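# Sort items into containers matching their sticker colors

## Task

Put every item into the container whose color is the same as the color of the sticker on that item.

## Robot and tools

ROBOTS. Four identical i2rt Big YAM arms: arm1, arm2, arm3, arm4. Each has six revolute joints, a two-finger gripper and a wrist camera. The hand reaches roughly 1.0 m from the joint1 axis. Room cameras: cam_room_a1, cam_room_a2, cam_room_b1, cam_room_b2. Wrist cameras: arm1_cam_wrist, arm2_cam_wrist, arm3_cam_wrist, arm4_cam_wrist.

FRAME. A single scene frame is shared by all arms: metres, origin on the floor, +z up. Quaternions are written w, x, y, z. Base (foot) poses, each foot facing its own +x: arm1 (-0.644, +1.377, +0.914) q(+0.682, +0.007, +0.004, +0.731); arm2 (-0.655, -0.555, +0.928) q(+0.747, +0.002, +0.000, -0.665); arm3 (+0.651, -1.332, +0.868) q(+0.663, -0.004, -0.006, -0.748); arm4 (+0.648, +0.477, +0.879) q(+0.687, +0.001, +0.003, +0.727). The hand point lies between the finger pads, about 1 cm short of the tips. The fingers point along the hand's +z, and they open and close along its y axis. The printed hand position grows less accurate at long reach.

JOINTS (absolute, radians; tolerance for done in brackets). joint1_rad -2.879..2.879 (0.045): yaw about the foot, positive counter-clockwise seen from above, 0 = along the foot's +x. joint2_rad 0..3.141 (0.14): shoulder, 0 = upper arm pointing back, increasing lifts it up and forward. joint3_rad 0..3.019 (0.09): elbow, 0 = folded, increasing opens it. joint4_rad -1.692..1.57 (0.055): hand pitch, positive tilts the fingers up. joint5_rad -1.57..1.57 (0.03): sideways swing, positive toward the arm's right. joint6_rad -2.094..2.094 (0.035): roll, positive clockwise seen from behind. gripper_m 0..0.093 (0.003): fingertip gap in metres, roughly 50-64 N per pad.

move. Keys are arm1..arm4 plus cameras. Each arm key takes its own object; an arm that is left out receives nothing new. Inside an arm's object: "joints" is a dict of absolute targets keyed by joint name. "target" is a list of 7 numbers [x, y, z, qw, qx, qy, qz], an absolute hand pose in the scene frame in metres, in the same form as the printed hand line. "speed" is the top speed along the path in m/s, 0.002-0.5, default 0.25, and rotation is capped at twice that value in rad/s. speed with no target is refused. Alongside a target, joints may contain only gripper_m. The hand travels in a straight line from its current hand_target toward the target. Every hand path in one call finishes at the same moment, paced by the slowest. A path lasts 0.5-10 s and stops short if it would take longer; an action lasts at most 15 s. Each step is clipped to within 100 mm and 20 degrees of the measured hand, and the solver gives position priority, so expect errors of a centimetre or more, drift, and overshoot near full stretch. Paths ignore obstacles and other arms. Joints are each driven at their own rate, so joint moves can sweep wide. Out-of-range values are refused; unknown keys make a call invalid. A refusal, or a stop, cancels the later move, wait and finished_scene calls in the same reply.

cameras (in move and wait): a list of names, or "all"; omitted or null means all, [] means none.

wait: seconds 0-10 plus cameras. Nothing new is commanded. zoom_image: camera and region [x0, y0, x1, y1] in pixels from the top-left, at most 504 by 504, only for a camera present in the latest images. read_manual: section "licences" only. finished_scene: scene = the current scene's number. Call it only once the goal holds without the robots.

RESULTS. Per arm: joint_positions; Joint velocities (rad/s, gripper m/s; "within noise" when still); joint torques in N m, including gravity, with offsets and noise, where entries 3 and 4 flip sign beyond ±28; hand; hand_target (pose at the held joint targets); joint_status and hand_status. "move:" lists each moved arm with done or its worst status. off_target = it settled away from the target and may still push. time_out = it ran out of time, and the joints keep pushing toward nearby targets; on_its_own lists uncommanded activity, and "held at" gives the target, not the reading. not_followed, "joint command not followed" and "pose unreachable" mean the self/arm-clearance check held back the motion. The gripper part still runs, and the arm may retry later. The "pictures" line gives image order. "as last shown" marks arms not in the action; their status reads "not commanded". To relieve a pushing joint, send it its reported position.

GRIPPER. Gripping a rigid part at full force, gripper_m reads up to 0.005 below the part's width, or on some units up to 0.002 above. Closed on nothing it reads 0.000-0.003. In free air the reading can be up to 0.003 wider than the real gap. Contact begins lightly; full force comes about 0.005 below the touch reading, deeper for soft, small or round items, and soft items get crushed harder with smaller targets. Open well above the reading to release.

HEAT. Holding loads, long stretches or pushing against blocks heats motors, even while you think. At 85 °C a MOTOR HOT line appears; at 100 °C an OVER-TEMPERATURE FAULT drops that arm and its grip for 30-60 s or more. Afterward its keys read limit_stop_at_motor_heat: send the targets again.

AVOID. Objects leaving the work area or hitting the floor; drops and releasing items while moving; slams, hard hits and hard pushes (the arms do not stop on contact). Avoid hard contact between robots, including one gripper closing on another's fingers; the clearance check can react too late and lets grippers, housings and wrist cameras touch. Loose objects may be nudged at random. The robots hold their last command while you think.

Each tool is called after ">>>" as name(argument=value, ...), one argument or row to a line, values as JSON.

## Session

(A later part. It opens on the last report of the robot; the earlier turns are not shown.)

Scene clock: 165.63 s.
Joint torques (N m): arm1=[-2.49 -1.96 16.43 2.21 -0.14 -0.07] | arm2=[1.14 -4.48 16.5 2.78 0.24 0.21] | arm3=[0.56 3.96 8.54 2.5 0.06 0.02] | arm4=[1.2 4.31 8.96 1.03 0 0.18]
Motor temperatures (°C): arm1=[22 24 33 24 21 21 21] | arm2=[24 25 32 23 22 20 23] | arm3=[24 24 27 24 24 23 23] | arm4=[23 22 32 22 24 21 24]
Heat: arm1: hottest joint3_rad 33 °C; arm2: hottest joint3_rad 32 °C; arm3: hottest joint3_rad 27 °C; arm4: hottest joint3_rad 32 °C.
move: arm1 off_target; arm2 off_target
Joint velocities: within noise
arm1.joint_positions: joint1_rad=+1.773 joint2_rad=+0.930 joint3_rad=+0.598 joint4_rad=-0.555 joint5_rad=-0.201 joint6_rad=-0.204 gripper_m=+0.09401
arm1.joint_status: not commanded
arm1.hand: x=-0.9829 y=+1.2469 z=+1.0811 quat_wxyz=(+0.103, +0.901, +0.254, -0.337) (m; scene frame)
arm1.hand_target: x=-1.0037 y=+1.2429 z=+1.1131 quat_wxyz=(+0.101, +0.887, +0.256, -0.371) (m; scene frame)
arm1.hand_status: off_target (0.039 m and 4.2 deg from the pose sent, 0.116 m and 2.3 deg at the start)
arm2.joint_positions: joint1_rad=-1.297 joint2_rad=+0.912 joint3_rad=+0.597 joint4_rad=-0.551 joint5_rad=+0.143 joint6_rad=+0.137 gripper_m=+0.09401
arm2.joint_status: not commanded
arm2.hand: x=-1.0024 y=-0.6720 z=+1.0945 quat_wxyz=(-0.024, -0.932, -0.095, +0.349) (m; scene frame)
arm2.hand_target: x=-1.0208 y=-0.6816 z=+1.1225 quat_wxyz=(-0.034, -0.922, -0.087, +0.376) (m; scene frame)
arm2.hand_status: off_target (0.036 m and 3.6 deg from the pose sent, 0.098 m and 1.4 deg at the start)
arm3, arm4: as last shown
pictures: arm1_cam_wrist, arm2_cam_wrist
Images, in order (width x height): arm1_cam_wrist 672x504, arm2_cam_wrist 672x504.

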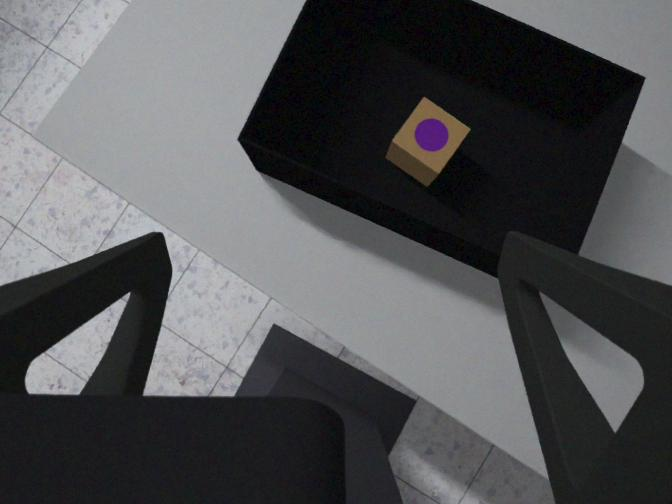

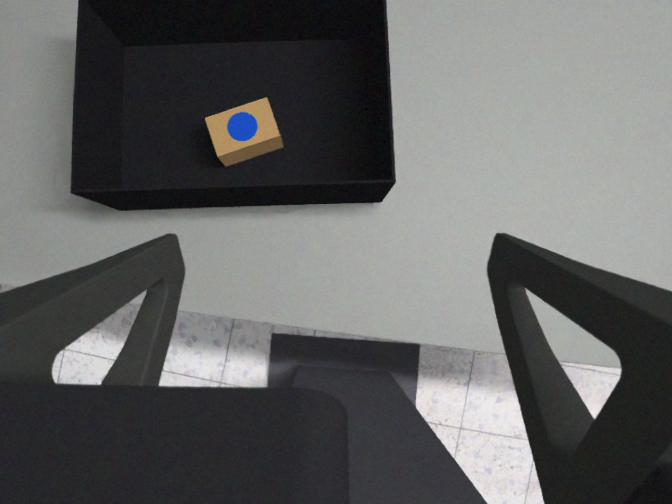

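>>> move(
  arm1={"target": [-1.18, 1.247, 0.95, -0.0044, 0.9701, -0.0178, -0.2419], "speed": 0.15},
  arm2={"target": [-1.166, -0.808, 0.928, 0.0646, 0.9337, 0.2181, -0.2766], "speed": 0.15},
  cameras=["arm1_cam_wrist", "arm2_cam_wrist"],
)

Scene clock: 376.90 s.
Joint torques (N m): arm1=[-1.08 -12.04 13.04 0.57 0.2 0.14] | arm2=[1.38 -14.8 12.31 2.44 -0.16 -0.09] | arm3=[0.56 4.01 8.57 2.45 0.07 0.01] | arm4=[0.91 4.48 9.02 1.06 0.01 0.15]
Motor temperatures (°C): arm1=[21 24 43 24 22 21 21] | arm2=[24 24 41 23 22 20 23] | arm3=[24 24 28 24 24 23 23] | arm4=[23 22 34 22 24 21 24]
Heat: arm1: hottest joint3_rad 43 °C; arm2: hottest joint3_rad 41 °C; arm3: hottest joint3_rad 28 °C; arm4: hottest joint3_rad 34 °C.
move: arm1 off_target; arm2 off_target
Joint velocities: within noise
arm1.joint_positions: joint1_rad=+1.777 joint2_rad=+1.729 joint3_rad=+0.989 joint4_rad=-0.410 joint5_rad=+0.140 joint6_rad=+0.279 gripper_m=+0.09401
arm1.joint_status: not commanded
arm1.hand: x=-1.1605 y=+1.2568 z=+0.9351 quat_wxyz=(-0.010, +0.974, -0.016, -0.227) (m; scene frame)
arm1.hand_target: x=-1.1790 y=+1.2472 z=+0.9505 quat_wxyz=(-0.004, +0.970, -0.018, -0.242) (m; scene frame)
arm1.hand_status: off_target (0.026 m and 1.9 deg from the pose sent, 0.237 m and 36.3 deg at the start)
arm2.joint_positions: joint1_rad=-1.237 joint2_rad=+1.769 joint3_rad=+0.935 joint4_rad=-0.196 joint5_rad=+0.002 joint6_rad=+0.016 gripper_m=+0.09401
arm2.joint_status: not commanded
arm2.hand: x=-1.1470 y=-0.7926 z=+0.9211 quat_wxyz=(-0.059, -0.941, -0.208, +0.259) (m; scene frame)
arm2.hand_target: x=-1.1648 y=-0.8074 z=+0.9285 quat_wxyz=(-0.064, -0.934, -0.218, +0.276) (m; scene frame)
arm2.hand_status: off_target (0.025 m and 2.6 deg from the pose sent, 0.270 m and 17.0 deg at the start)
arm3, arm4: as last shown
pictures: arm1_cam_wrist, arm2_cam_wrist
Images, in order (width x height): arm1_cam_wrist 672x504, arm2_cam_wrist 672x504.

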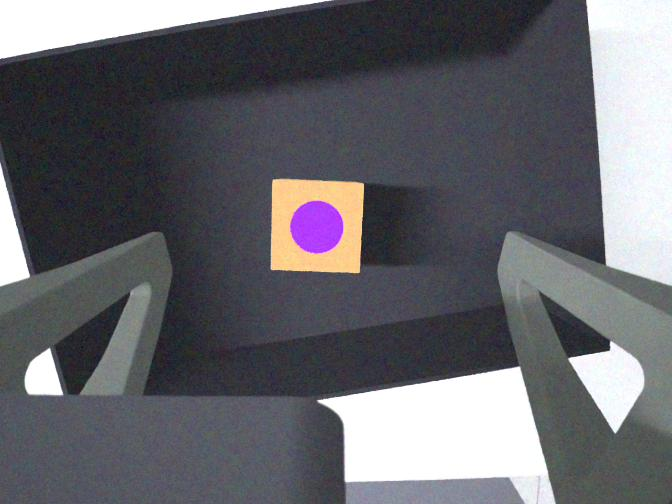

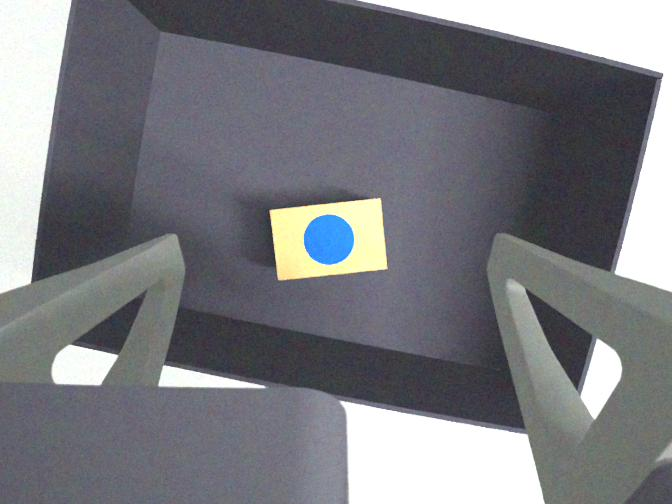

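>>> move(
  arm1={"target": [-1.1705, 1.236, 0.816, 0.0084, -0.9697, 0.0339, 0.2418], "speed": 0.12},
  arm2={"target": [-1.158, -0.8096, 0.808, 0.0783, 0.9217, 0.2642, -0.273], "speed": 0.12},
  cameras=["arm1_cam_wrist", "arm2_cam_wrist"],
)

Scene clock: 403.77 s.
Joint torques (N m): arm1=[-0.73 -13.39 6.37 1.91 0.21 0.13] | arm2=[0.85 -16.26 7.54 2.61 -0.22 -0.08] | arm3=[0.44 4.13 8.58 2.52 0.06 0.02] | arm4=[0.56 4.78 8.95 1.11 0.02 0.17]
Motor temperatures (°C): arm1=[21 25 39 23 22 21 21] | arm2=[24 25 37 23 22 20 23] | arm3=[24 24 28 24 24 23 23] | arm4=[23 22 34 22 24 21 24]
Heat: arm1: hottest joint3_rad 39 °C; arm2: hottest joint3_rad 37 °C; arm3: hottest joint3_rad 28 °C; arm4: hottest joint3_rad 34 °C.
move: arm1 done; arm2 done
Joint velocities: within noise
arm1.joint_positions: joint1_rad=+1.810 joint2_rad=+2.009 joint3_rad=+0.973 joint4_rad=-0.106 joint5_rad=+0.170 joint6_rad=+0.342 gripper_m=+0.09401
arm1.joint_status: not commanded
arm1.hand: x=-1.1688 y=+1.2420 z=+0.8164 quat_wxyz=(-0.012, +0.971, -0.034, -0.235) (m; scene frame)
arm1.hand_target: x=-1.1703 y=+1.2361 z=+0.8160 quat_wxyz=(-0.008, +0.970, -0.034, -0.242) (m; scene frame)
arm1.hand_status: done (0.006 m and 0.9 deg from the pose sent, 0.121 m and 2.7 deg at the start)
arm2.joint_positions: joint1_rad=-1.237 joint2_rad=+2.043 joint3_rad=+0.935 joint4_rad=+0.104 joint5_rad=-0.057 joint6_rad=-0.074 gripper_m=+0.09401
arm2.joint_status: not commanded
arm2.hand: x=-1.1520 y=-0.8061 z=+0.8141 quat_wxyz=(-0.078, -0.925, -0.257, +0.268) (m; scene frame)
arm2.hand_target: x=-1.1577 y=-0.8094 z=+0.8082 quat_wxyz=(-0.078, -0.922, -0.264, +0.273) (m; scene frame)
arm2.hand_status: done (0.009 m and 1.0 deg from the pose sent, 0.115 m and 7.3 deg at the start)
arm3.joint_positions: joint1_rad=-1.440 joint2_rad=+0.109 joint3_rad=+0.748 joint4_rad=-0.868 joint5_rad=-0.002 joint6_rad=-0.008 gripper_m=+0.09398
arm3.joint_status: not commanded
arm3.hand: x=+0.4515 y=-1.3278 z=+1.2785 quat_wxyz=(-0.007, -0.784, -0.003, +0.621) (m; scene frame)
arm3.hand_target: x=+0.4535 y=-1.3255 z=+1.2853 quat_wxyz=(-0.005, -0.775, +0.004, +0.632) (m; scene frame)
arm3.hand_status: not commanded
arm4: as last shown
arm4.joint_positions: joint1_rad=+1.512 joint2_rad=+0.104 joint3_rad=+0.741 joint4_rad=-0.838 joint5_rad=+0.002 joint6_rad=-0.013 gripper_m=+0.09399
pictures: arm1_cam_wrist, arm2_cam_wrist
Images, in order (width x height): arm1_cam_wrist 672x504, arm2_cam_wrist 672x504.

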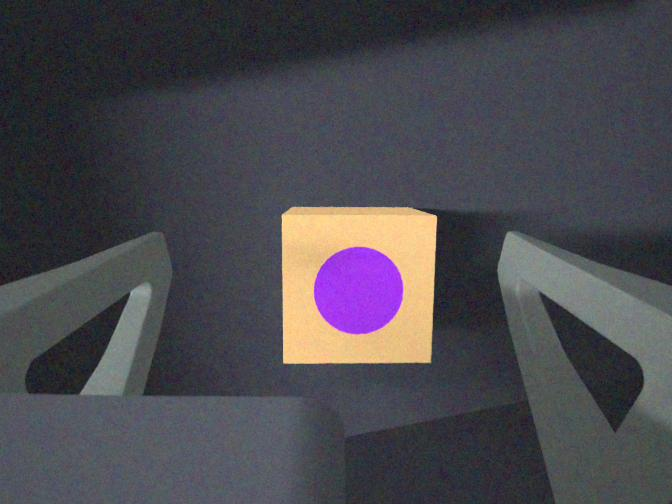

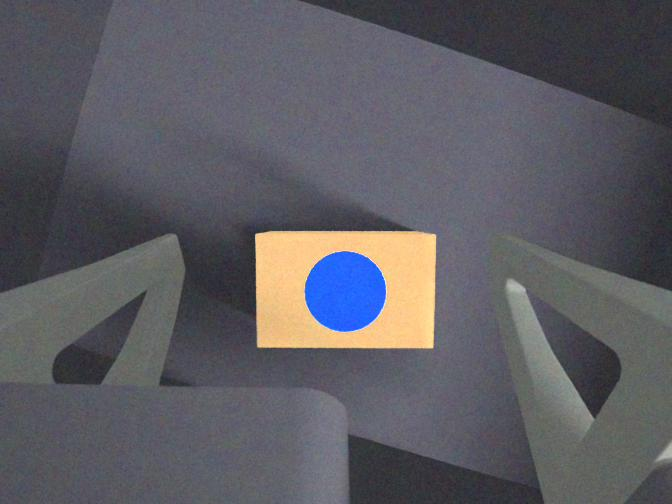

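>>> move(
  arm1={"target": [-1.151, 1.243, 0.76, 0.0084, -0.9697, 0.0339, 0.2418], "speed": 0.08},
  arm2={"target": [-1.146, -0.7985, 0.757, 0.0783, 0.9217, 0.2642, -0.273], "speed": 0.08},
  cameras=["arm1_cam_wrist", "arm2_cam_wrist"],
)

Scene clock: 418.73 s.
Joint torques (N m): arm1=[-0.5 -12.57 4.59 1.89 0.21 0.1] | arm2=[0.21 -16.21 4.79 2.63 -0.22 -0.07] | arm3=[0.62 4.07 8.58 2.55 0.07 0.01] | arm4=[0.91 4.42 8.84 1.07 0.01 0.15]
Motor temperatures (°C): arm1=[21 25 37 23 22 21 21] | arm2=[24 25 35 23 22 20 23] | arm3=[24 24 28 24 24 23 23] | arm4=[23 22 34 22 24 21 24]
Heat: arm1: hottest joint3_rad 37 °C; arm2: hottest joint3_rad 35 °C; arm3: hottest joint3_rad 28 °C; arm4: hottest joint3_rad 34 °C.
move: arm1 done; arm2 off_target
Joint velocities: within noise
arm1.joint_positions: joint1_rad=+1.810 joint2_rad=+2.121 joint3_rad=+0.927 joint4_rad=+0.058 joint5_rad=+0.170 joint6_rad=+0.342 gripper_m=+0.09401
arm1.joint_status: not commanded
arm1.hand: x=-1.1514 y=+1.2479 z=+0.7634 quat_wxyz=(-0.011, +0.971, -0.035, -0.238) (m; scene frame)
arm1.hand_target: x=-1.1510 y=+1.2431 z=+0.7601 quat_wxyz=(-0.008, +0.970, -0.034, -0.242) (m; scene frame)
arm1.hand_status: done (0.006 m and 0.5 deg from the pose sent, 0.059 m and 0.9 deg at the start)
arm2.joint_positions: joint1_rad=-1.237 joint2_rad=+2.158 joint3_rad=+0.935 joint4_rad=+0.244 joint5_rad=-0.063 joint6_rad=-0.083 gripper_m=+0.09401
arm2.joint_status: not commanded
arm2.hand: x=-1.1503 y=-0.8057 z=+0.7716 quat_wxyz=(-0.081, -0.920, -0.261, +0.280) (m; scene frame)
arm2.hand_target: x=-1.1455 y=-0.7983 z=+0.7573 quat_wxyz=(-0.078, -0.922, -0.264, +0.273) (m; scene frame)
arm2.hand_status: off_target (0.017 m and 0.9 deg from the pose sent, 0.058 m and 1.0 deg at the start)
arm3, arm4: as last shown
pictures: arm1_cam_wrist, arm2_cam_wrist
Images, in order (width x height): arm1_cam_wrist 672x504, arm2_cam_wrist 672x504.

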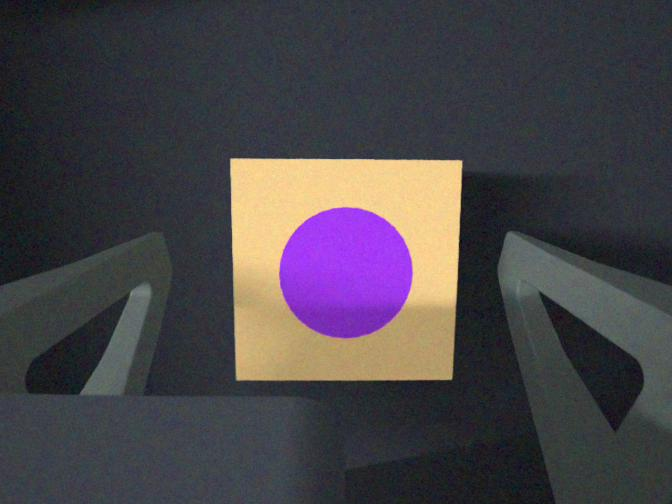

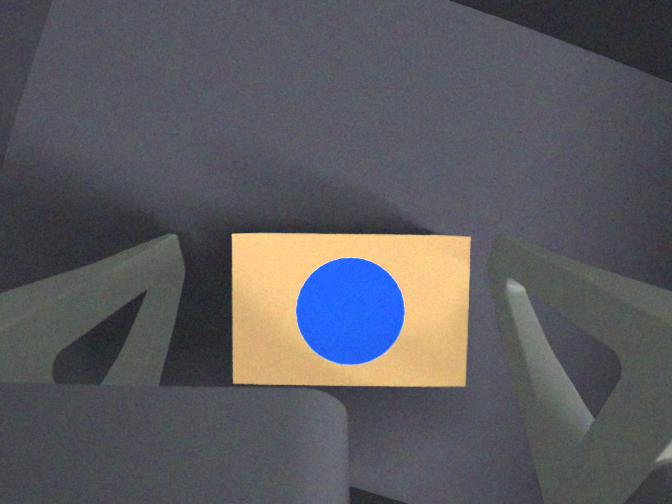

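>>> move(
  arm1={"joints": {"gripper_m": 0.052}},
  arm2={"target": [-1.137, -0.789, 0.748, 0.0783, 0.9217, 0.2642, -0.273], "speed": 0.06},
  cameras=["arm1_cam_wrist", "arm2_cam_wrist"],
)

Scene clock: 426.93 s.
Joint torques (N m): arm1=[-1.55 -12.86 4.92 1.85 0.2 0.13] | arm2=[-0.09 -15.21 3.66 2.5 -0.19 -0.11] | arm3=[0.56 4.07 8.58 2.51 0.06 0.02] | arm4=[0.67 4.89 8.88 1.05 -0.02 0.18]
Motor temperatures (°C): arm1=[21 25 36 23 22 21 21] | arm2=[24 25 34 23 22 20 23] | arm3=[24 24 28 24 24 23 23] | arm4=[23 22 35 22 24 21 24]
Heat: arm1: hottest joint3_rad 36 °C; arm2: hottest joint3_rad 34 °C; arm3: hottest joint3_rad 28 °C; arm4: hottest joint3_rad 35 °C.
move: arm1 done; arm2 off_target
Joint velocities: within noise
arm1.joint_positions: joint1_rad=+1.810 joint2_rad=+2.121 joint3_rad=+0.927 joint4_rad=+0.059 joint5_rad=+0.171 joint6_rad=+0.342 gripper_m=+0.05303
arm1.joint_status: all done
arm1.hand: x=-1.1515 y=+1.2481 z=+0.7635 quat_wxyz=(-0.011, +0.971, -0.035, -0.238) (m; scene frame)
arm1.hand_target: x=-1.1510 y=+1.2431 z=+0.7601 quat_wxyz=(-0.008, +0.970, -0.034, -0.242) (m; scene frame)
arm1.hand_status: not commanded
arm2.joint_positions: joint1_rad=-1.247 joint2_rad=+2.160 joint3_rad=+0.916 joint4_rad=+0.290 joint5_rad=-0.069 joint6_rad=-0.087 gripper_m=+0.09401
arm2.joint_status: not commanded
arm2.hand: x=-1.1505 y=-0.8011 z=+0.7718 quat_wxyz=(-0.085, -0.917, -0.259, +0.292) (m; scene frame)
arm2.hand_target: x=-1.1364 y=-0.7890 z=+0.7492 quat_wxyz=(-0.079, -0.922, -0.264, +0.273) (m; scene frame)
arm2.hand_status: off_target (0.030 m and 2.4 deg from the pose sent, 0.032 m and 0.9 deg at the start)
arm3: as last shown
arm4.joint_positions: joint1_rad=+1.512 joint2_rad=+0.104 joint3_rad=+0.741 joint4_rad=-0.838 joint5_rad=+0.002 joint6_rad=-0.013 gripper_m=+0.09399
arm4.joint_status: not commanded
arm4.hand: x=+0.4496 y=+0.4801 z=+1.2954 quat_wxyz=(-0.005, +0.773, +0.002, -0.634) (m; scene frame)
arm4.hand_target: x=+0.4530 y=+0.4790 z=+1.2983 quat_wxyz=(+0.002, +0.773, -0.001, -0.635) (m; scene frame)
arm4.hand_status: not commanded
pictures: arm1_cam_wrist, arm2_cam_wrist
Images, in order (width x height): arm1_cam_wrist 672x504, arm2_cam_wrist 672x504.

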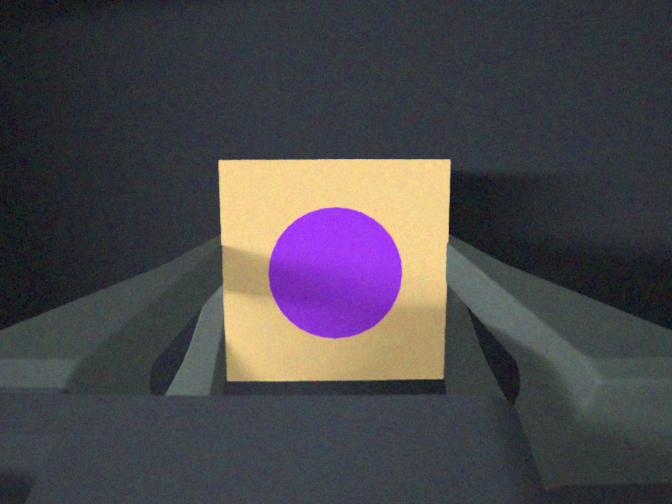

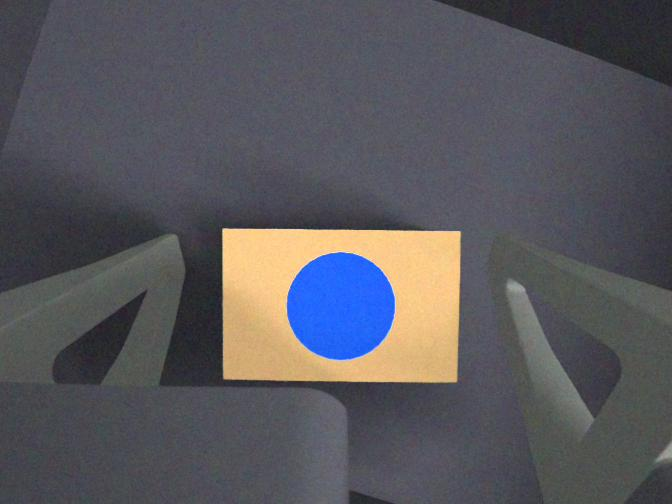

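>>> move(
  arm1={"joints": {"gripper_m": 0.045}},
  arm2={"joints": {"joint1_rad": -1.227, "joint2_rad": 2.18, "joint3_rad": 0.96, "joint4_rad": 0.135, "joint5_rad": -0.063, "joint6_rad": -0.085}},
  cameras=["arm1_cam_wrist", "arm2_cam_wrist", "cam_room_b1"],
)

Scene clock: 443.30 s.
Joint torques (N m): arm1=[-1.14 -13.33 4.56 1.76 0.19 0.09] | arm2=[1.96 -17.14 5.81 0.85 0.04 0.1] | arm3=[0.5 4.01 8.59 2.48 0.07 0.03] | arm4=[0.97 4.72 8.8 1.13 0 0.17]
Motor temperatures (°C): arm1=[21 26 34 23 22 21 22] | arm2=[24 25 32 23 22 20 23] | arm3=[24 24 28 24 24 23 23] | arm4=[23 22 35 22 24 21 24]
Heat: arm1: hottest joint3_rad 34 °C; arm2: hottest joint3_rad 32 °C; arm3: hottest joint3_rad 28 °C; arm4: hottest joint3_rad 35 °C.
move: arm1 off_target; arm2 done
Joint velocities: within noise
arm1.joint_positions: joint1_rad=+1.810 joint2_rad=+2.121 joint3_rad=+0.927 joint4_rad=+0.059 joint5_rad=+0.171 joint6_rad=+0.342 gripper_m=+0.05303
arm1.joint_status: gripper_m off_target (ended at +0.05303, target +0.04500)
arm1.hand: x=-1.1515 y=+1.2481 z=+0.7635 quat_wxyz=(-0.011, +0.971, -0.035, -0.238) (m; scene frame)
arm1.hand_target: x=-1.1510 y=+1.2431 z=+0.7601 quat_wxyz=(-0.008, +0.970, -0.034, -0.242) (m; scene frame)
arm1.hand_status: not commanded
arm2.joint_positions: joint1_rad=-1.241 joint2_rad=+2.160 joint3_rad=+0.952 joint4_rad=+0.158 joint5_rad=-0.065 joint6_rad=-0.087 gripper_m=+0.09401
arm2.joint_status: all done
arm2.hand: x=-1.1429 y=-0.8004 z=+0.7637 quat_wxyz=(-0.076, -0.930, -0.263, +0.246) (m; scene frame)
arm2.hand_target: x=-1.1338 y=-0.8041 z=+0.7527 quat_wxyz=(-0.074, -0.933, -0.269, +0.229) (m; scene frame)
arm2.hand_status: not commanded
arm3, arm4: as last shown
pictures: arm1_cam_wrist, arm2_cam_wrist, cam_room_b1
Images, in order (width x height): arm1_cam_wrist 672x504, arm2_cam_wrist 672x504, cam_room_b1 672x504.

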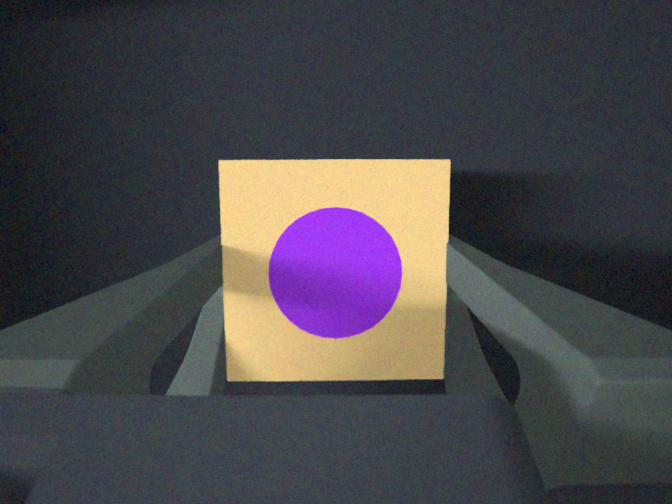

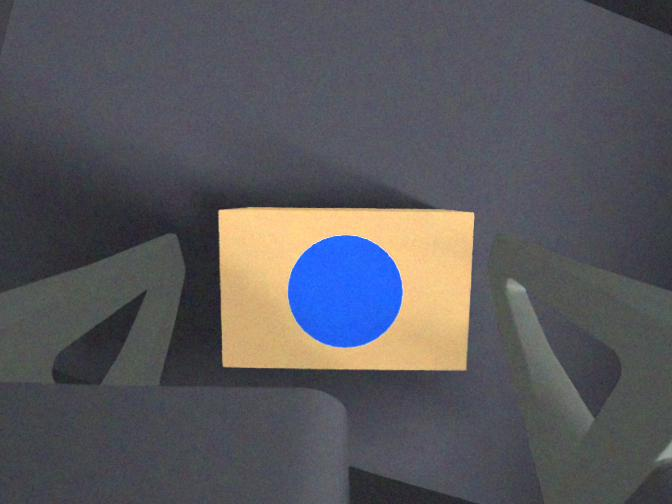

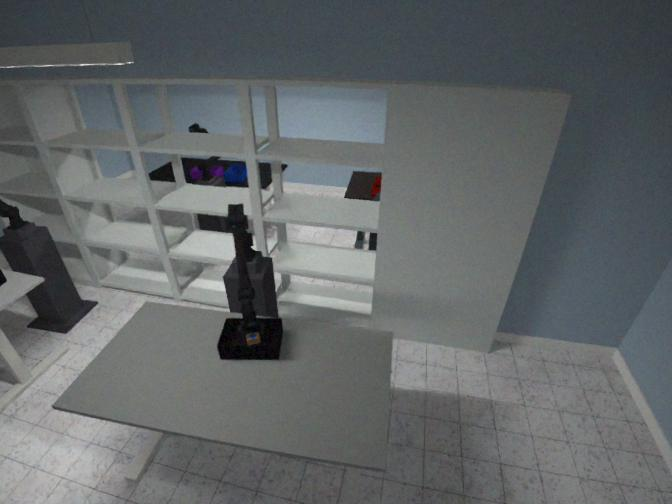

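>>> move(
  arm2={"joints": {"joint2_rad": 2.2, "joint1_rad": -1.22}},
  cameras=["arm2_cam_wrist"],
)

Scene clock: 447.50 s.
Joint torques (N m): arm1=[-1.67 -12.92 4.63 1.98 0.16 0.13] | arm2=[2.43 -15.38 5.79 0.84 0.01 0.09] | arm3=[0.5 3.96 8.58 2.54 0.06 0.02] | arm4=[0.85 4.66 8.96 1.14 0.01 0.14]
Motor temperatures (°C): arm1=[21 26 34 23 22 21 22] | arm2=[24 25 32 23 22 20 23] | arm3=[24 24 28 24 24 23 23] | arm4=[23 22 35 22 24 21 24]
Heat: arm1: hottest joint3_rad 34 °C; arm2: hottest joint3_rad 32 °C; arm3: hottest joint3_rad 28 °C; arm4: hottest joint3_rad 35 °C.
move: arm2 done
Joint velocities: within noise
arm1, arm3, arm4: as last shown
arm2.joint_positions: joint1_rad=-1.241 joint2_rad=+2.160 joint3_rad=+0.952 joint4_rad=+0.157 joint5_rad=-0.065 joint6_rad=-0.087 gripper_m=+0.09401
arm2.joint_status: all done
arm2.hand: x=-1.1429 y=-0.8005 z=+0.7637 quat_wxyz=(-0.075, -0.930, -0.263, +0.246) (m; scene frame)
arm2.hand_target: x=-1.1266 y=-0.8046 z=+0.7424 quat_wxyz=(-0.073, -0.934, -0.273, +0.219) (m; scene frame)
arm2.hand_status: not commanded
pictures: arm2_cam_wrist
Images, in order (width x height): arm2_cam_wrist 672x504.

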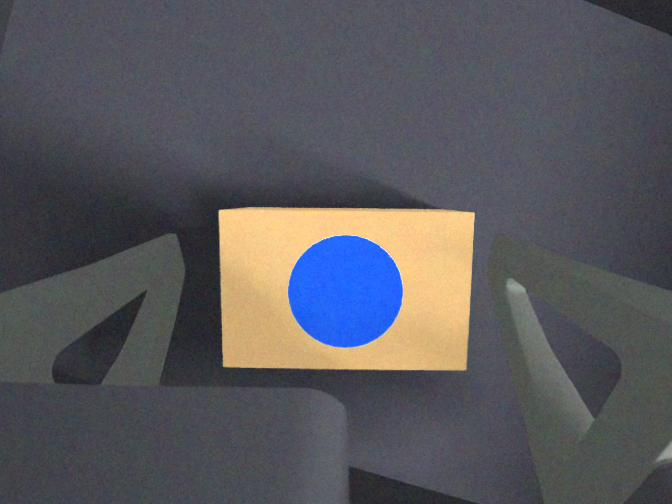

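>>> move(
  arm2={"joints": {"gripper_m": 0.064}},
  cameras=["arm2_cam_wrist"],
)

Scene clock: 452.27 s.
Joint torques (N m): arm1=[-1.44 -12.45 4.67 1.77 0.17 0.1] | arm2=[2.43 -15.44 5.83 0.88 -0.02 0.08] | arm3=[0.56 3.9 8.58 2.48 0.06 0.02] | arm4=[1.14 4.78 8.87 0.91 0.04 0.15]
Motor temperatures (°C): arm1=[21 26 34 23 22 21 22] | arm2=[24 25 32 23 22 20 23] | arm3=[24 24 28 24 24 23 23] | arm4=[23 22 35 22 24 21 24]
Heat: arm1: hottest joint3_rad 34 °C; arm2: hottest joint3_rad 32 °C; arm3: hottest joint3_rad 28 °C; arm4: hottest joint3_rad 35 °C.
move: arm2 off_target
Joint velocities: within noise
arm1, arm3, arm4: as last shown
arm2.joint_positions: joint1_rad=-1.241 joint2_rad=+2.160 joint3_rad=+0.952 joint4_rad=+0.157 joint5_rad=-0.064 joint6_rad=-0.087 gripper_m=+0.06835
arm2.joint_status: gripper_m off_target (ended at +0.06838, target +0.06400)
arm2.hand: x=-1.1428 y=-0.8006 z=+0.7637 quat_wxyz=(-0.075, -0.930, -0.263, +0.246) (m; scene frame)
arm2.hand_target: x=-1.1266 y=-0.8046 z=+0.7424 quat_wxyz=(-0.073, -0.934, -0.273, +0.219) (m; scene frame)
arm2.hand_status: not commanded
pictures: arm2_cam_wrist
Images, in order (width x height): arm2_cam_wrist 672x504.

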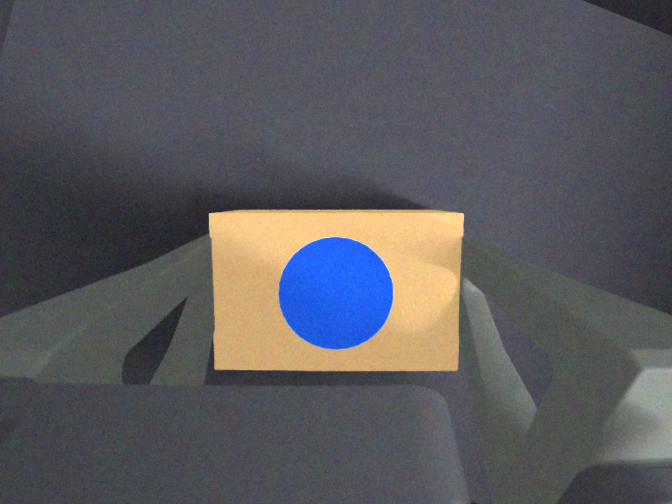

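>>> move(
  arm1={"target": [-1.155, 1.243, 0.95, 0.0084, -0.9697, 0.0339, 0.2418], "speed": 0.12},
  arm2={"joints": {"gripper_m": 0.06}, "target": [-1.145, -0.803, 0.95, 0.0783, 0.9217, 0.2642, -0.273], "speed": 0.12},
  cameras=["arm1_cam_wrist", "arm2_cam_wrist"],
)

Scene clock: 462.53 s.
Joint torques (N m): arm1=[-1.08 -12.98 12.41 0.85 0.09 0.02] | arm2=[0.32 -16.85 10.07 1.36 0.07 0.05] | arm3=[0.62 3.9 8.55 2.51 0.07 0.03] | arm4=[0.85 5.01 8.91 1.03 -0.02 0.18]
Motor temperatures (°C): arm1=[21 26 33 23 22 21 22] | arm2=[24 25 31 23 22 20 23] | arm3=[24 24 28 24 24 23 23] | arm4=[23 22 35 22 24 21 24]
Heat: arm1: hottest joint3_rad 33 °C; arm2: hottest joint3_rad 31 °C; arm3: hottest joint3_rad 28 °C; arm4: hottest joint3_rad 35 °C.
move: arm1 off_target; arm2 off_target
Joint velocities: within noise
arm1.joint_positions: joint1_rad=+1.810 joint2_rad=+1.707 joint3_rad=+0.925 joint4_rad=-0.404 joint5_rad=+0.170 joint6_rad=+0.343 gripper_m=+0.05303
arm1.joint_status: not commanded
arm1.hand: x=-1.1320 y=+1.2530 z=+0.9230 quat_wxyz=(-0.019, +0.976, -0.033, -0.215) (m; scene frame)
arm1.hand_target: x=-1.1537 y=+1.2434 z=+0.9505 quat_wxyz=(-0.008, +0.970, -0.034, -0.242) (m; scene frame)
arm1.hand_status: off_target (0.037 m and 3.4 deg from the pose sent, 0.187 m and 0.5 deg at the start)
arm2.joint_positions: joint1_rad=-1.233 joint2_rad=+1.716 joint3_rad=+0.922 joint4_rad=-0.209 joint5_rad=-0.064 joint6_rad=-0.087 gripper_m=+0.06835
arm2.joint_status: gripper_m off_target (ended at +0.06835, target +0.06000)
arm2.hand: x=-1.1391 y=-0.8035 z=+0.9427 quat_wxyz=(-0.080, -0.922, -0.266, +0.269) (m; scene frame)
arm2.hand_target: x=-1.1449 y=-0.8030 z=+0.9500 quat_wxyz=(-0.078, -0.922, -0.264, +0.273) (m; scene frame)
arm2.hand_status: done (0.009 m and 0.6 deg from the pose sent, 0.186 m and 3.3 deg at the start)
arm3, arm4: as last shown
pictures: arm1_cam_wrist, arm2_cam_wrist
Images, in order (width x height): arm1_cam_wrist 672x504, arm2_cam_wrist 672x504.

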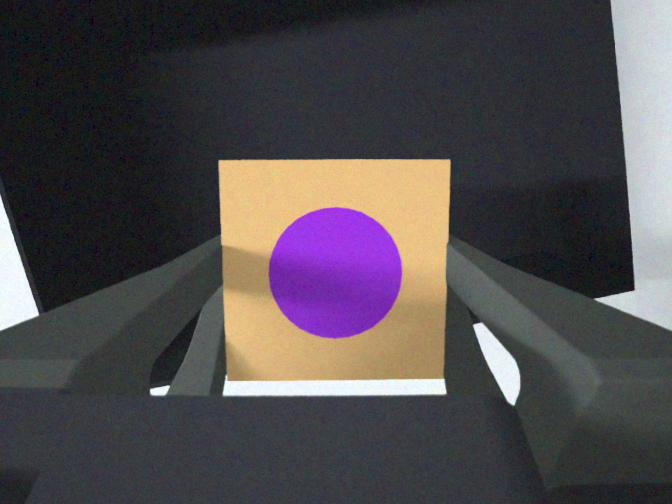

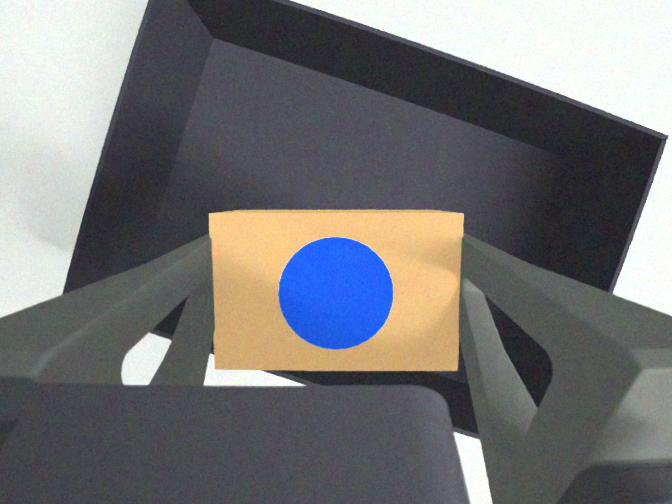

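>>> move(
  arm1={"joints": {"joint2_rad": 0.8, "joint3_rad": 0.9, "joint4_rad": -1.19, "joint5_rad": 0, "joint6_rad": 0, "joint1_rad": 1.2}},
  arm2={"joints": {"joint2_rad": 0.8, "joint3_rad": 0.9, "joint4_rad": -1.15, "joint5_rad": 0, "joint6_rad": 0, "joint1_rad": -0.6}},
  cameras=[],
)

>>> move(
  arm1={"joints": {"joint2_rad": 0.631, "joint3_rad": 0.8745, "joint4_rad": -1.336, "joint1_rad": -0.4}},
  arm2={"joints": {"joint2_rad": 0.631, "joint3_rad": 0.8745, "joint4_rad": -1.294, "joint1_rad": 0.6}},
  cameras=[],
)

>>> move(
  arm1={"joints": {"joint1_rad": -2.248}},
  arm2={"joints": {"joint1_rad": 2.12}},
)

Scene clock: 473.23 s.
Joint torques (N m): arm1=[-2.08 -0.79 12.16 1.07 -0.04 -0.02] | arm2=[1.14 -4.37 11.58 1.31 0.11 0.21] | arm3=[0.5 3.9 8.54 2.51 0.06 0.02] | arm4=[1.26 4.66 8.94 0.95 0 0.16]
Motor temperatures (°C): arm1=[21 26 34 23 22 21 22] | arm2=[24 26 32 23 22 20 24] | arm3=[24 24 28 24 24 23 23] | arm4=[23 22 35 22 24 21 24]
Heat: arm1: hottest joint3_rad 34 °C; arm2: hottest joint3_rad 32 °C; arm3: hottest joint3_rad 28 °C; arm4: hottest joint3_rad 35 °C.
move: arm1 done; arm2 done
Joint velocities: within noise
arm1.joint_positions: joint1_rad=+1.207 joint2_rad=+0.801 joint3_rad=+0.891 joint4_rad=-1.181 joint5_rad=+0.002 joint6_rad=+0.008 gripper_m=+0.05302
arm1.joint_status: all done
arm1.hand: x=-0.9272 y=+1.4648 z=+1.1846 quat_wxyz=(-0.035, +0.958, -0.147, -0.243) (m; scene frame)
arm1.hand_target: x=-0.9261 y=+1.4664 z=+1.1883 quat_wxyz=(-0.036, +0.958, -0.146, -0.243) (m; scene frame)
arm1.hand_status: not commanded
arm2.joint_positions: joint1_rad=-0.606 joint2_rad=+0.800 joint3_rad=+0.905 joint4_rad=-1.138 joint5_rad=-0.003 joint6_rad=-0.014 gripper_m=+0.06835
arm2.joint_status: all done
arm2.hand: x=-0.8022 y=-0.8320 z=+1.2053 quat_wxyz=(-0.136, -0.823, -0.503, +0.226) (m; scene frame)
arm2.hand_target: x=-0.7996 y=-0.8297 z=+1.2014 quat_wxyz=(-0.132, -0.827, -0.500, +0.219) (m; scene frame)
arm2.hand_status: not commanded
arm3, arm4: as last shown
pictures: none
No camera images: "cameras" was empty.

Scene clock: 475.03 s.
Joint torques (N m): arm1=[-2.61 1.73 12.27 0.95 -0.09 -0.07] | arm2=[1.08 -1.14 11.25 1.31 0.05 0.2] | arm3=[0.73 3.84 8.55 2.51 0.05 0.02] | arm4=[0.85 4.6 8.99 1.05 -0.02 0.16]
Motor temperatures (°C): arm1=[21 26 34 23 22 21 22] | arm2=[24 26 32 23 22 20 24] | arm3=[24 24 28 24 24 23 23] | arm4=[23 22 35 22 24 21 24]
Heat: arm1: hottest joint3_rad 34 °C; arm2: hottest joint3_rad 32 °C; arm3: hottest joint3_rad 28 °C; arm4: hottest joint3_rad 35 °C.
move: arm1 done; arm2 done
Joint velocities: within noise
arm1.joint_positions: joint1_rad=-0.394 joint2_rad=+0.627 joint3_rad=+0.860 joint4_rad=-1.326 joint5_rad=+0.002 joint6_rad=+0.006 gripper_m=+0.05303
arm1.joint_status: all done
arm1.hand: x=-0.5620 y=+1.6034 z=+1.1912 quat_wxyz=(-0.187, +0.563, -0.792, -0.143) (m; scene frame)
arm1.hand_target: x=-0.5608 y=+1.6033 z=+1.1959 quat_wxyz=(-0.187, +0.563, -0.792, -0.143) (m; scene frame)
arm1.hand_status: not commanded
arm2.joint_positions: joint1_rad=+0.597 joint2_rad=+0.625 joint3_rad=+0.880 joint4_rad=-1.282 joint5_rad=-0.001 joint6_rad=-0.013 gripper_m=+0.06836
arm2.joint_status: all done
arm2.hand: x=-0.4913 y=-0.7464 z=+1.2213 quat_wxyz=(-0.245, -0.395, -0.879, +0.111) (m; scene frame)
arm2.hand_target: x=-0.4923 y=-0.7442 z=+1.2154 quat_wxyz=(-0.234, -0.400, -0.880, +0.105) (m; scene frame)
arm2.hand_status: not commanded
arm3.joint_positions: joint1_rad=-1.440 joint2_rad=+0.109 joint3_rad=+0.748 joint4_rad=-0.868 joint5_rad=-0.002 joint6_rad=-0.008 gripper_m=+0.09398
arm3.joint_status: not commanded
arm3.hand: x=+0.4515 y=-1.3278 z=+1.2785 quat_wxyz=(-0.007, -0.784, -0.003, +0.621) (m; scene frame)
arm3.hand_target: x=+0.4535 y=-1.3255 z=+1.2853 quat_wxyz=(-0.005, -0.775, +0.004, +0.632) (m; scene frame)
arm3.hand_status: not commanded
arm4: as last shown
pictures: none
No camera images: "cameras" was empty.

Scene clock: 476.93 s.
Joint torques (N m): arm1=[-1.9 2.02 12.34 0.84 -0.05 -0.04] | arm2=[0.97 -1.08 11.22 1.32 0.06 0.19] | arm3=[0.38 4.01 8.55 2.54 0.07 0.01] | arm4=[0.97 4.42 8.95 1.06 0.03 0.16]
Motor temperatures (°C): arm1=[21 26 34 23 22 21 22] | arm2=[24 25 32 22 22 20 24] | arm3=[24 24 28 24 24 23 23] | arm4=[23 22 35 22 24 21 24]
Heat: arm1: hottest joint3_rad 34 °C; arm2: hottest joint3_rad 32 °C; arm3: hottest joint3_rad 28 °C; arm4: hottest joint3_rad 35 °C.
move: arm1 done; arm2 done
Joint velocities: within noise
arm1.joint_positions: joint1_rad=-2.242 joint2_rad=+0.627 joint3_rad=+0.860 joint4_rad=-1.326 joint5_rad=+0.002 joint6_rad=+0.005 gripper_m=+0.05303
arm1.joint_status: all done
arm1.hand: x=-0.4424 y=+1.2401 z=+1.1884 quat_wxyz=(-0.218, -0.291, -0.929, +0.072) (m; scene frame)
arm1.hand_target: x=-0.4427 y=+1.2390 z=+1.1931 quat_wxyz=(-0.218, -0.291, -0.929, +0.072) (m; scene frame)
arm1.hand_status: not commanded
arm2.joint_positions: joint1_rad=+2.116 joint2_rad=+0.625 joint3_rad=+0.880 joint4_rad=-1.282 joint5_rad=-0.001 joint6_rad=-0.013 gripper_m=+0.06837
arm2.joint_status: all done
arm2.hand: x=-0.4573 y=-0.4019 z=+1.2225 quat_wxyz=(-0.256, +0.319, -0.908, -0.088) (m; scene frame)
arm2.hand_target: x=-0.4595 y=-0.4028 z=+1.2166 quat_wxyz=(-0.245, +0.316, -0.913, -0.085) (m; scene frame)
arm2.hand_status: not commanded
arm3, arm4: as last shown
pictures: arm1_cam_wrist, arm2_cam_wrist, arm3_cam_wrist, arm4_cam_wrist, cam_room_a1, cam_room_a2, cam_room_b1, cam_room_b2
Images, in order (width x height): arm1_cam_wrist 672x504, arm2_cam_wrist 672x504, arm3_cam_wrist 672x504, arm4_cam_wrist 672x504, cam_room_a1 672x504, cam_room_a2 672x504, cam_room_b1 672x504, cam_room_b2 672x504.

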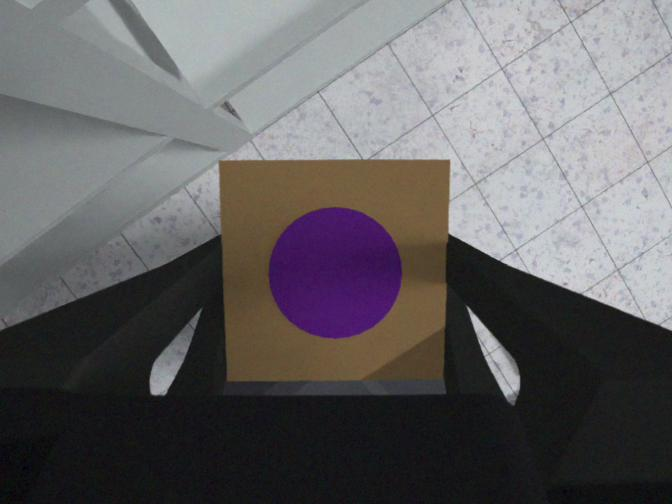

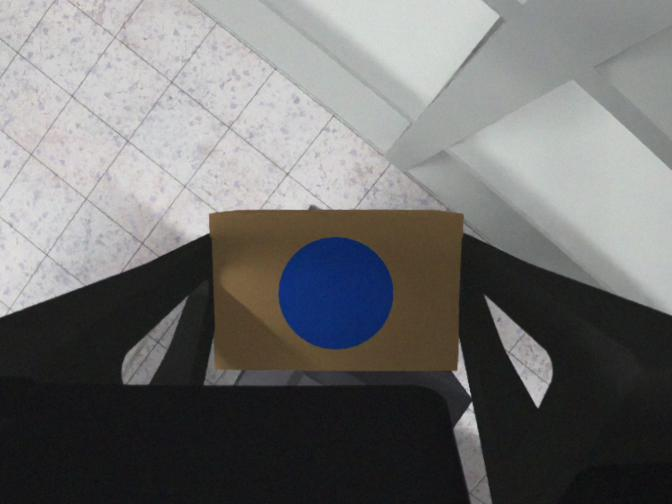

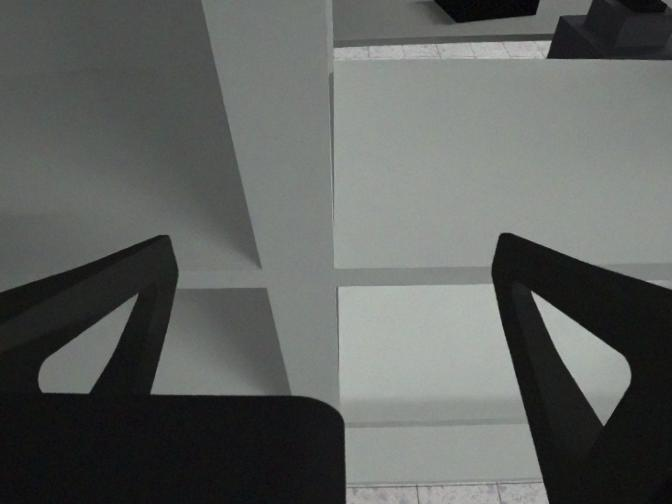

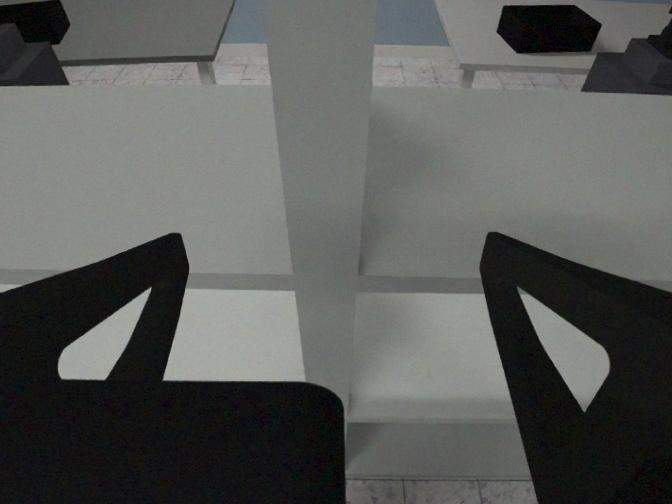

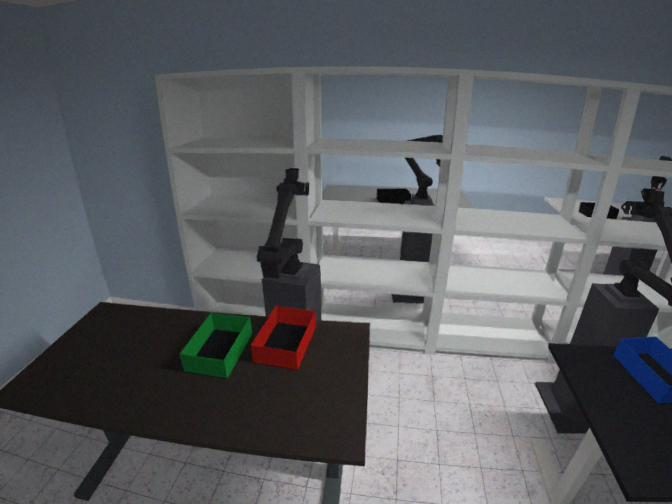

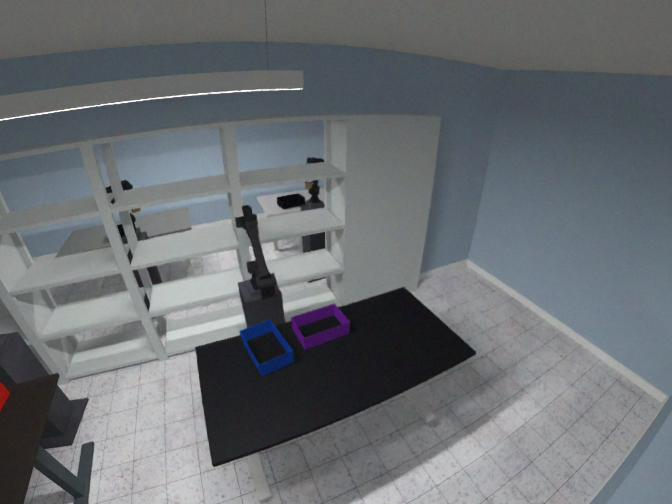

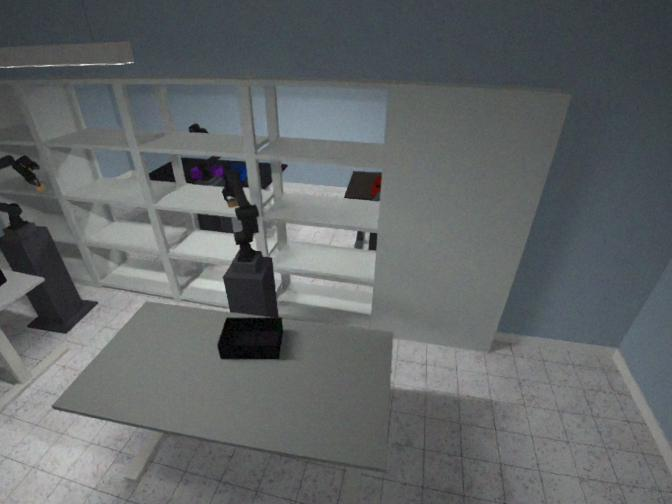

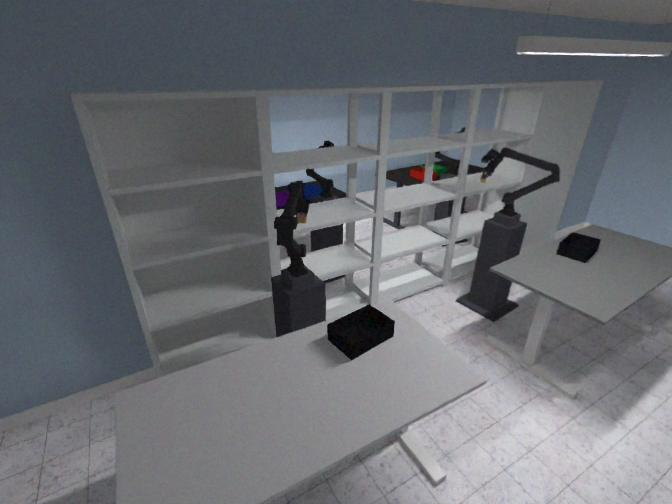

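>>> move(
  arm1={"target": [-0.398, 1.206, 1.14, 0.2260, 0.2905, 0.9271, -0.0708], "speed": 0.15},
  arm2={"target": [-0.419, -0.3695, 1.12, 0.2429, -0.3162, 0.9132, 0.0841], "speed": 0.15},
  arm4={"joints": {"joint1_rad": 0.904, "joint2_rad": 1.537, "joint3_rad": 0.36, "joint4_rad": 1.53}},
  cameras=["arm4_cam_wrist", "cam_room_a2", "cam_room_b1"],
)

Scene clock: 523.73 s.
Joint torques (N m): arm1=[-2.67 -0.38 11.79 1.96 -0.06 -0.09] | arm2=[1.44 -3.37 11.21 2.56 0.13 0.2] | arm3=[0.56 3.9 8.55 2.5 0.06 0.02] | arm4=[0.44 -7.94 4.67 2 0.05 0.16]
Motor temperatures (°C): arm1=[21 25 36 23 21 21 23] | arm2=[24 25 34 22 22 20 24] | arm3=[24 24 28 24 24 23 23] | arm4=[23 22 35 22 24 21 24]
Heat: arm1: hottest joint3_rad 36 °C; arm2: hottest joint3_rad 34 °C; arm3: hottest joint3_rad 28 °C; arm4: hottest joint3_rad 35 °C.
move: arm1 done; arm2 done; arm4 done
Joint velocities: within noise
arm1.joint_positions: joint1_rad=-2.247 joint2_rad=+0.770 joint3_rad=+0.774 joint4_rad=-1.108 joint5_rad=-0.010 joint6_rad=+0.001 gripper_m=+0.05303
arm1.joint_status: not commanded
arm1.hand: x=-0.4016 y=+1.2121 z=+1.1348 quat_wxyz=(-0.214, -0.290, -0.930, +0.066) (m; scene frame)
arm1.hand_target: x=-0.3982 y=+1.2061 z=+1.1402 quat_wxyz=(-0.226, -0.291, -0.927, +0.071) (m; scene frame)
arm1.hand_status: done (0.009 m and 1.5 deg from the pose sent, 0.074 m and 0.9 deg at the start)
arm2.joint_positions: joint1_rad=+2.116 joint2_rad=+0.773 joint3_rad=+0.682 joint4_rad=-0.968 joint5_rad=+0.000 joint6_rad=-0.011 gripper_m=+0.06837
arm2.joint_status: not commanded
arm2.hand: x=-0.4195 y=-0.3724 z=+1.1236 quat_wxyz=(-0.241, +0.319, -0.913, -0.082) (m; scene frame)
arm2.hand_target: x=-0.4191 y=-0.3696 z=+1.1199 quat_wxyz=(-0.243, +0.316, -0.913, -0.084) (m; scene frame)
arm2.hand_status: done (0.005 m and 0.5 deg from the pose sent, 0.114 m and 1.7 deg at the start)
arm3: as last shown
arm4.joint_positions: joint1_rad=+0.907 joint2_rad=+1.524 joint3_rad=+0.355 joint4_rad=+1.512 joint5_rad=+0.001 joint6_rad=-0.013 gripper_m=+0.09399
arm4.joint_status: all done
arm4.hand: x=+0.2770 y=+0.7372 z=+1.1231 quat_wxyz=(-0.248, +0.549, -0.171, -0.779) (m; scene frame)
arm4.hand_target: x=+0.2770 y=+0.7390 z=+1.1234 quat_wxyz=(-0.245, +0.544, -0.174, -0.783) (m; scene frame)
arm4.hand_status: not commanded
pictures: arm4_cam_wrist, cam_room_a2, cam_room_b1
Images, in order (width x height): arm4_cam_wrist 672x504, cam_room_a2 672x504, cam_room_b1 672x504.

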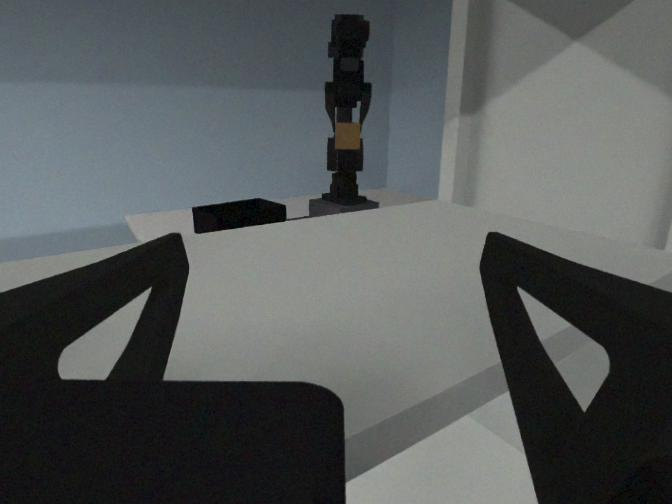

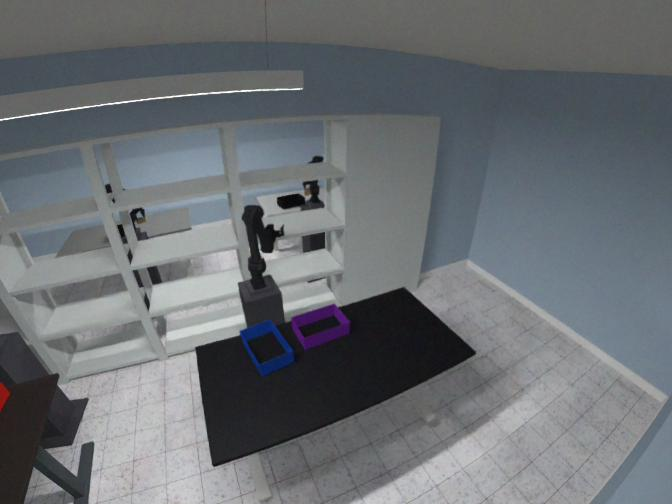

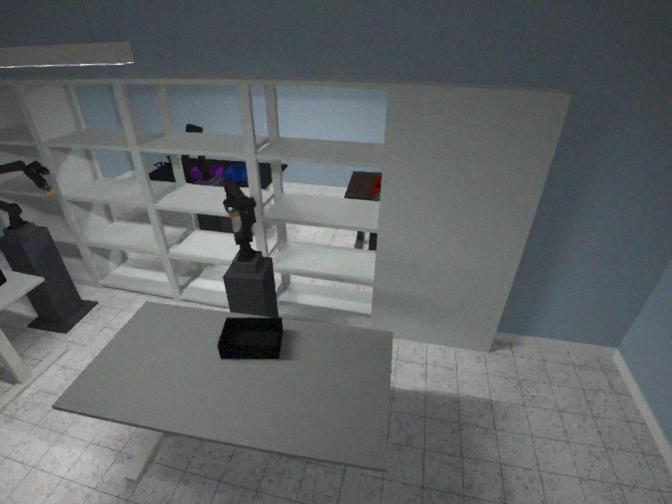

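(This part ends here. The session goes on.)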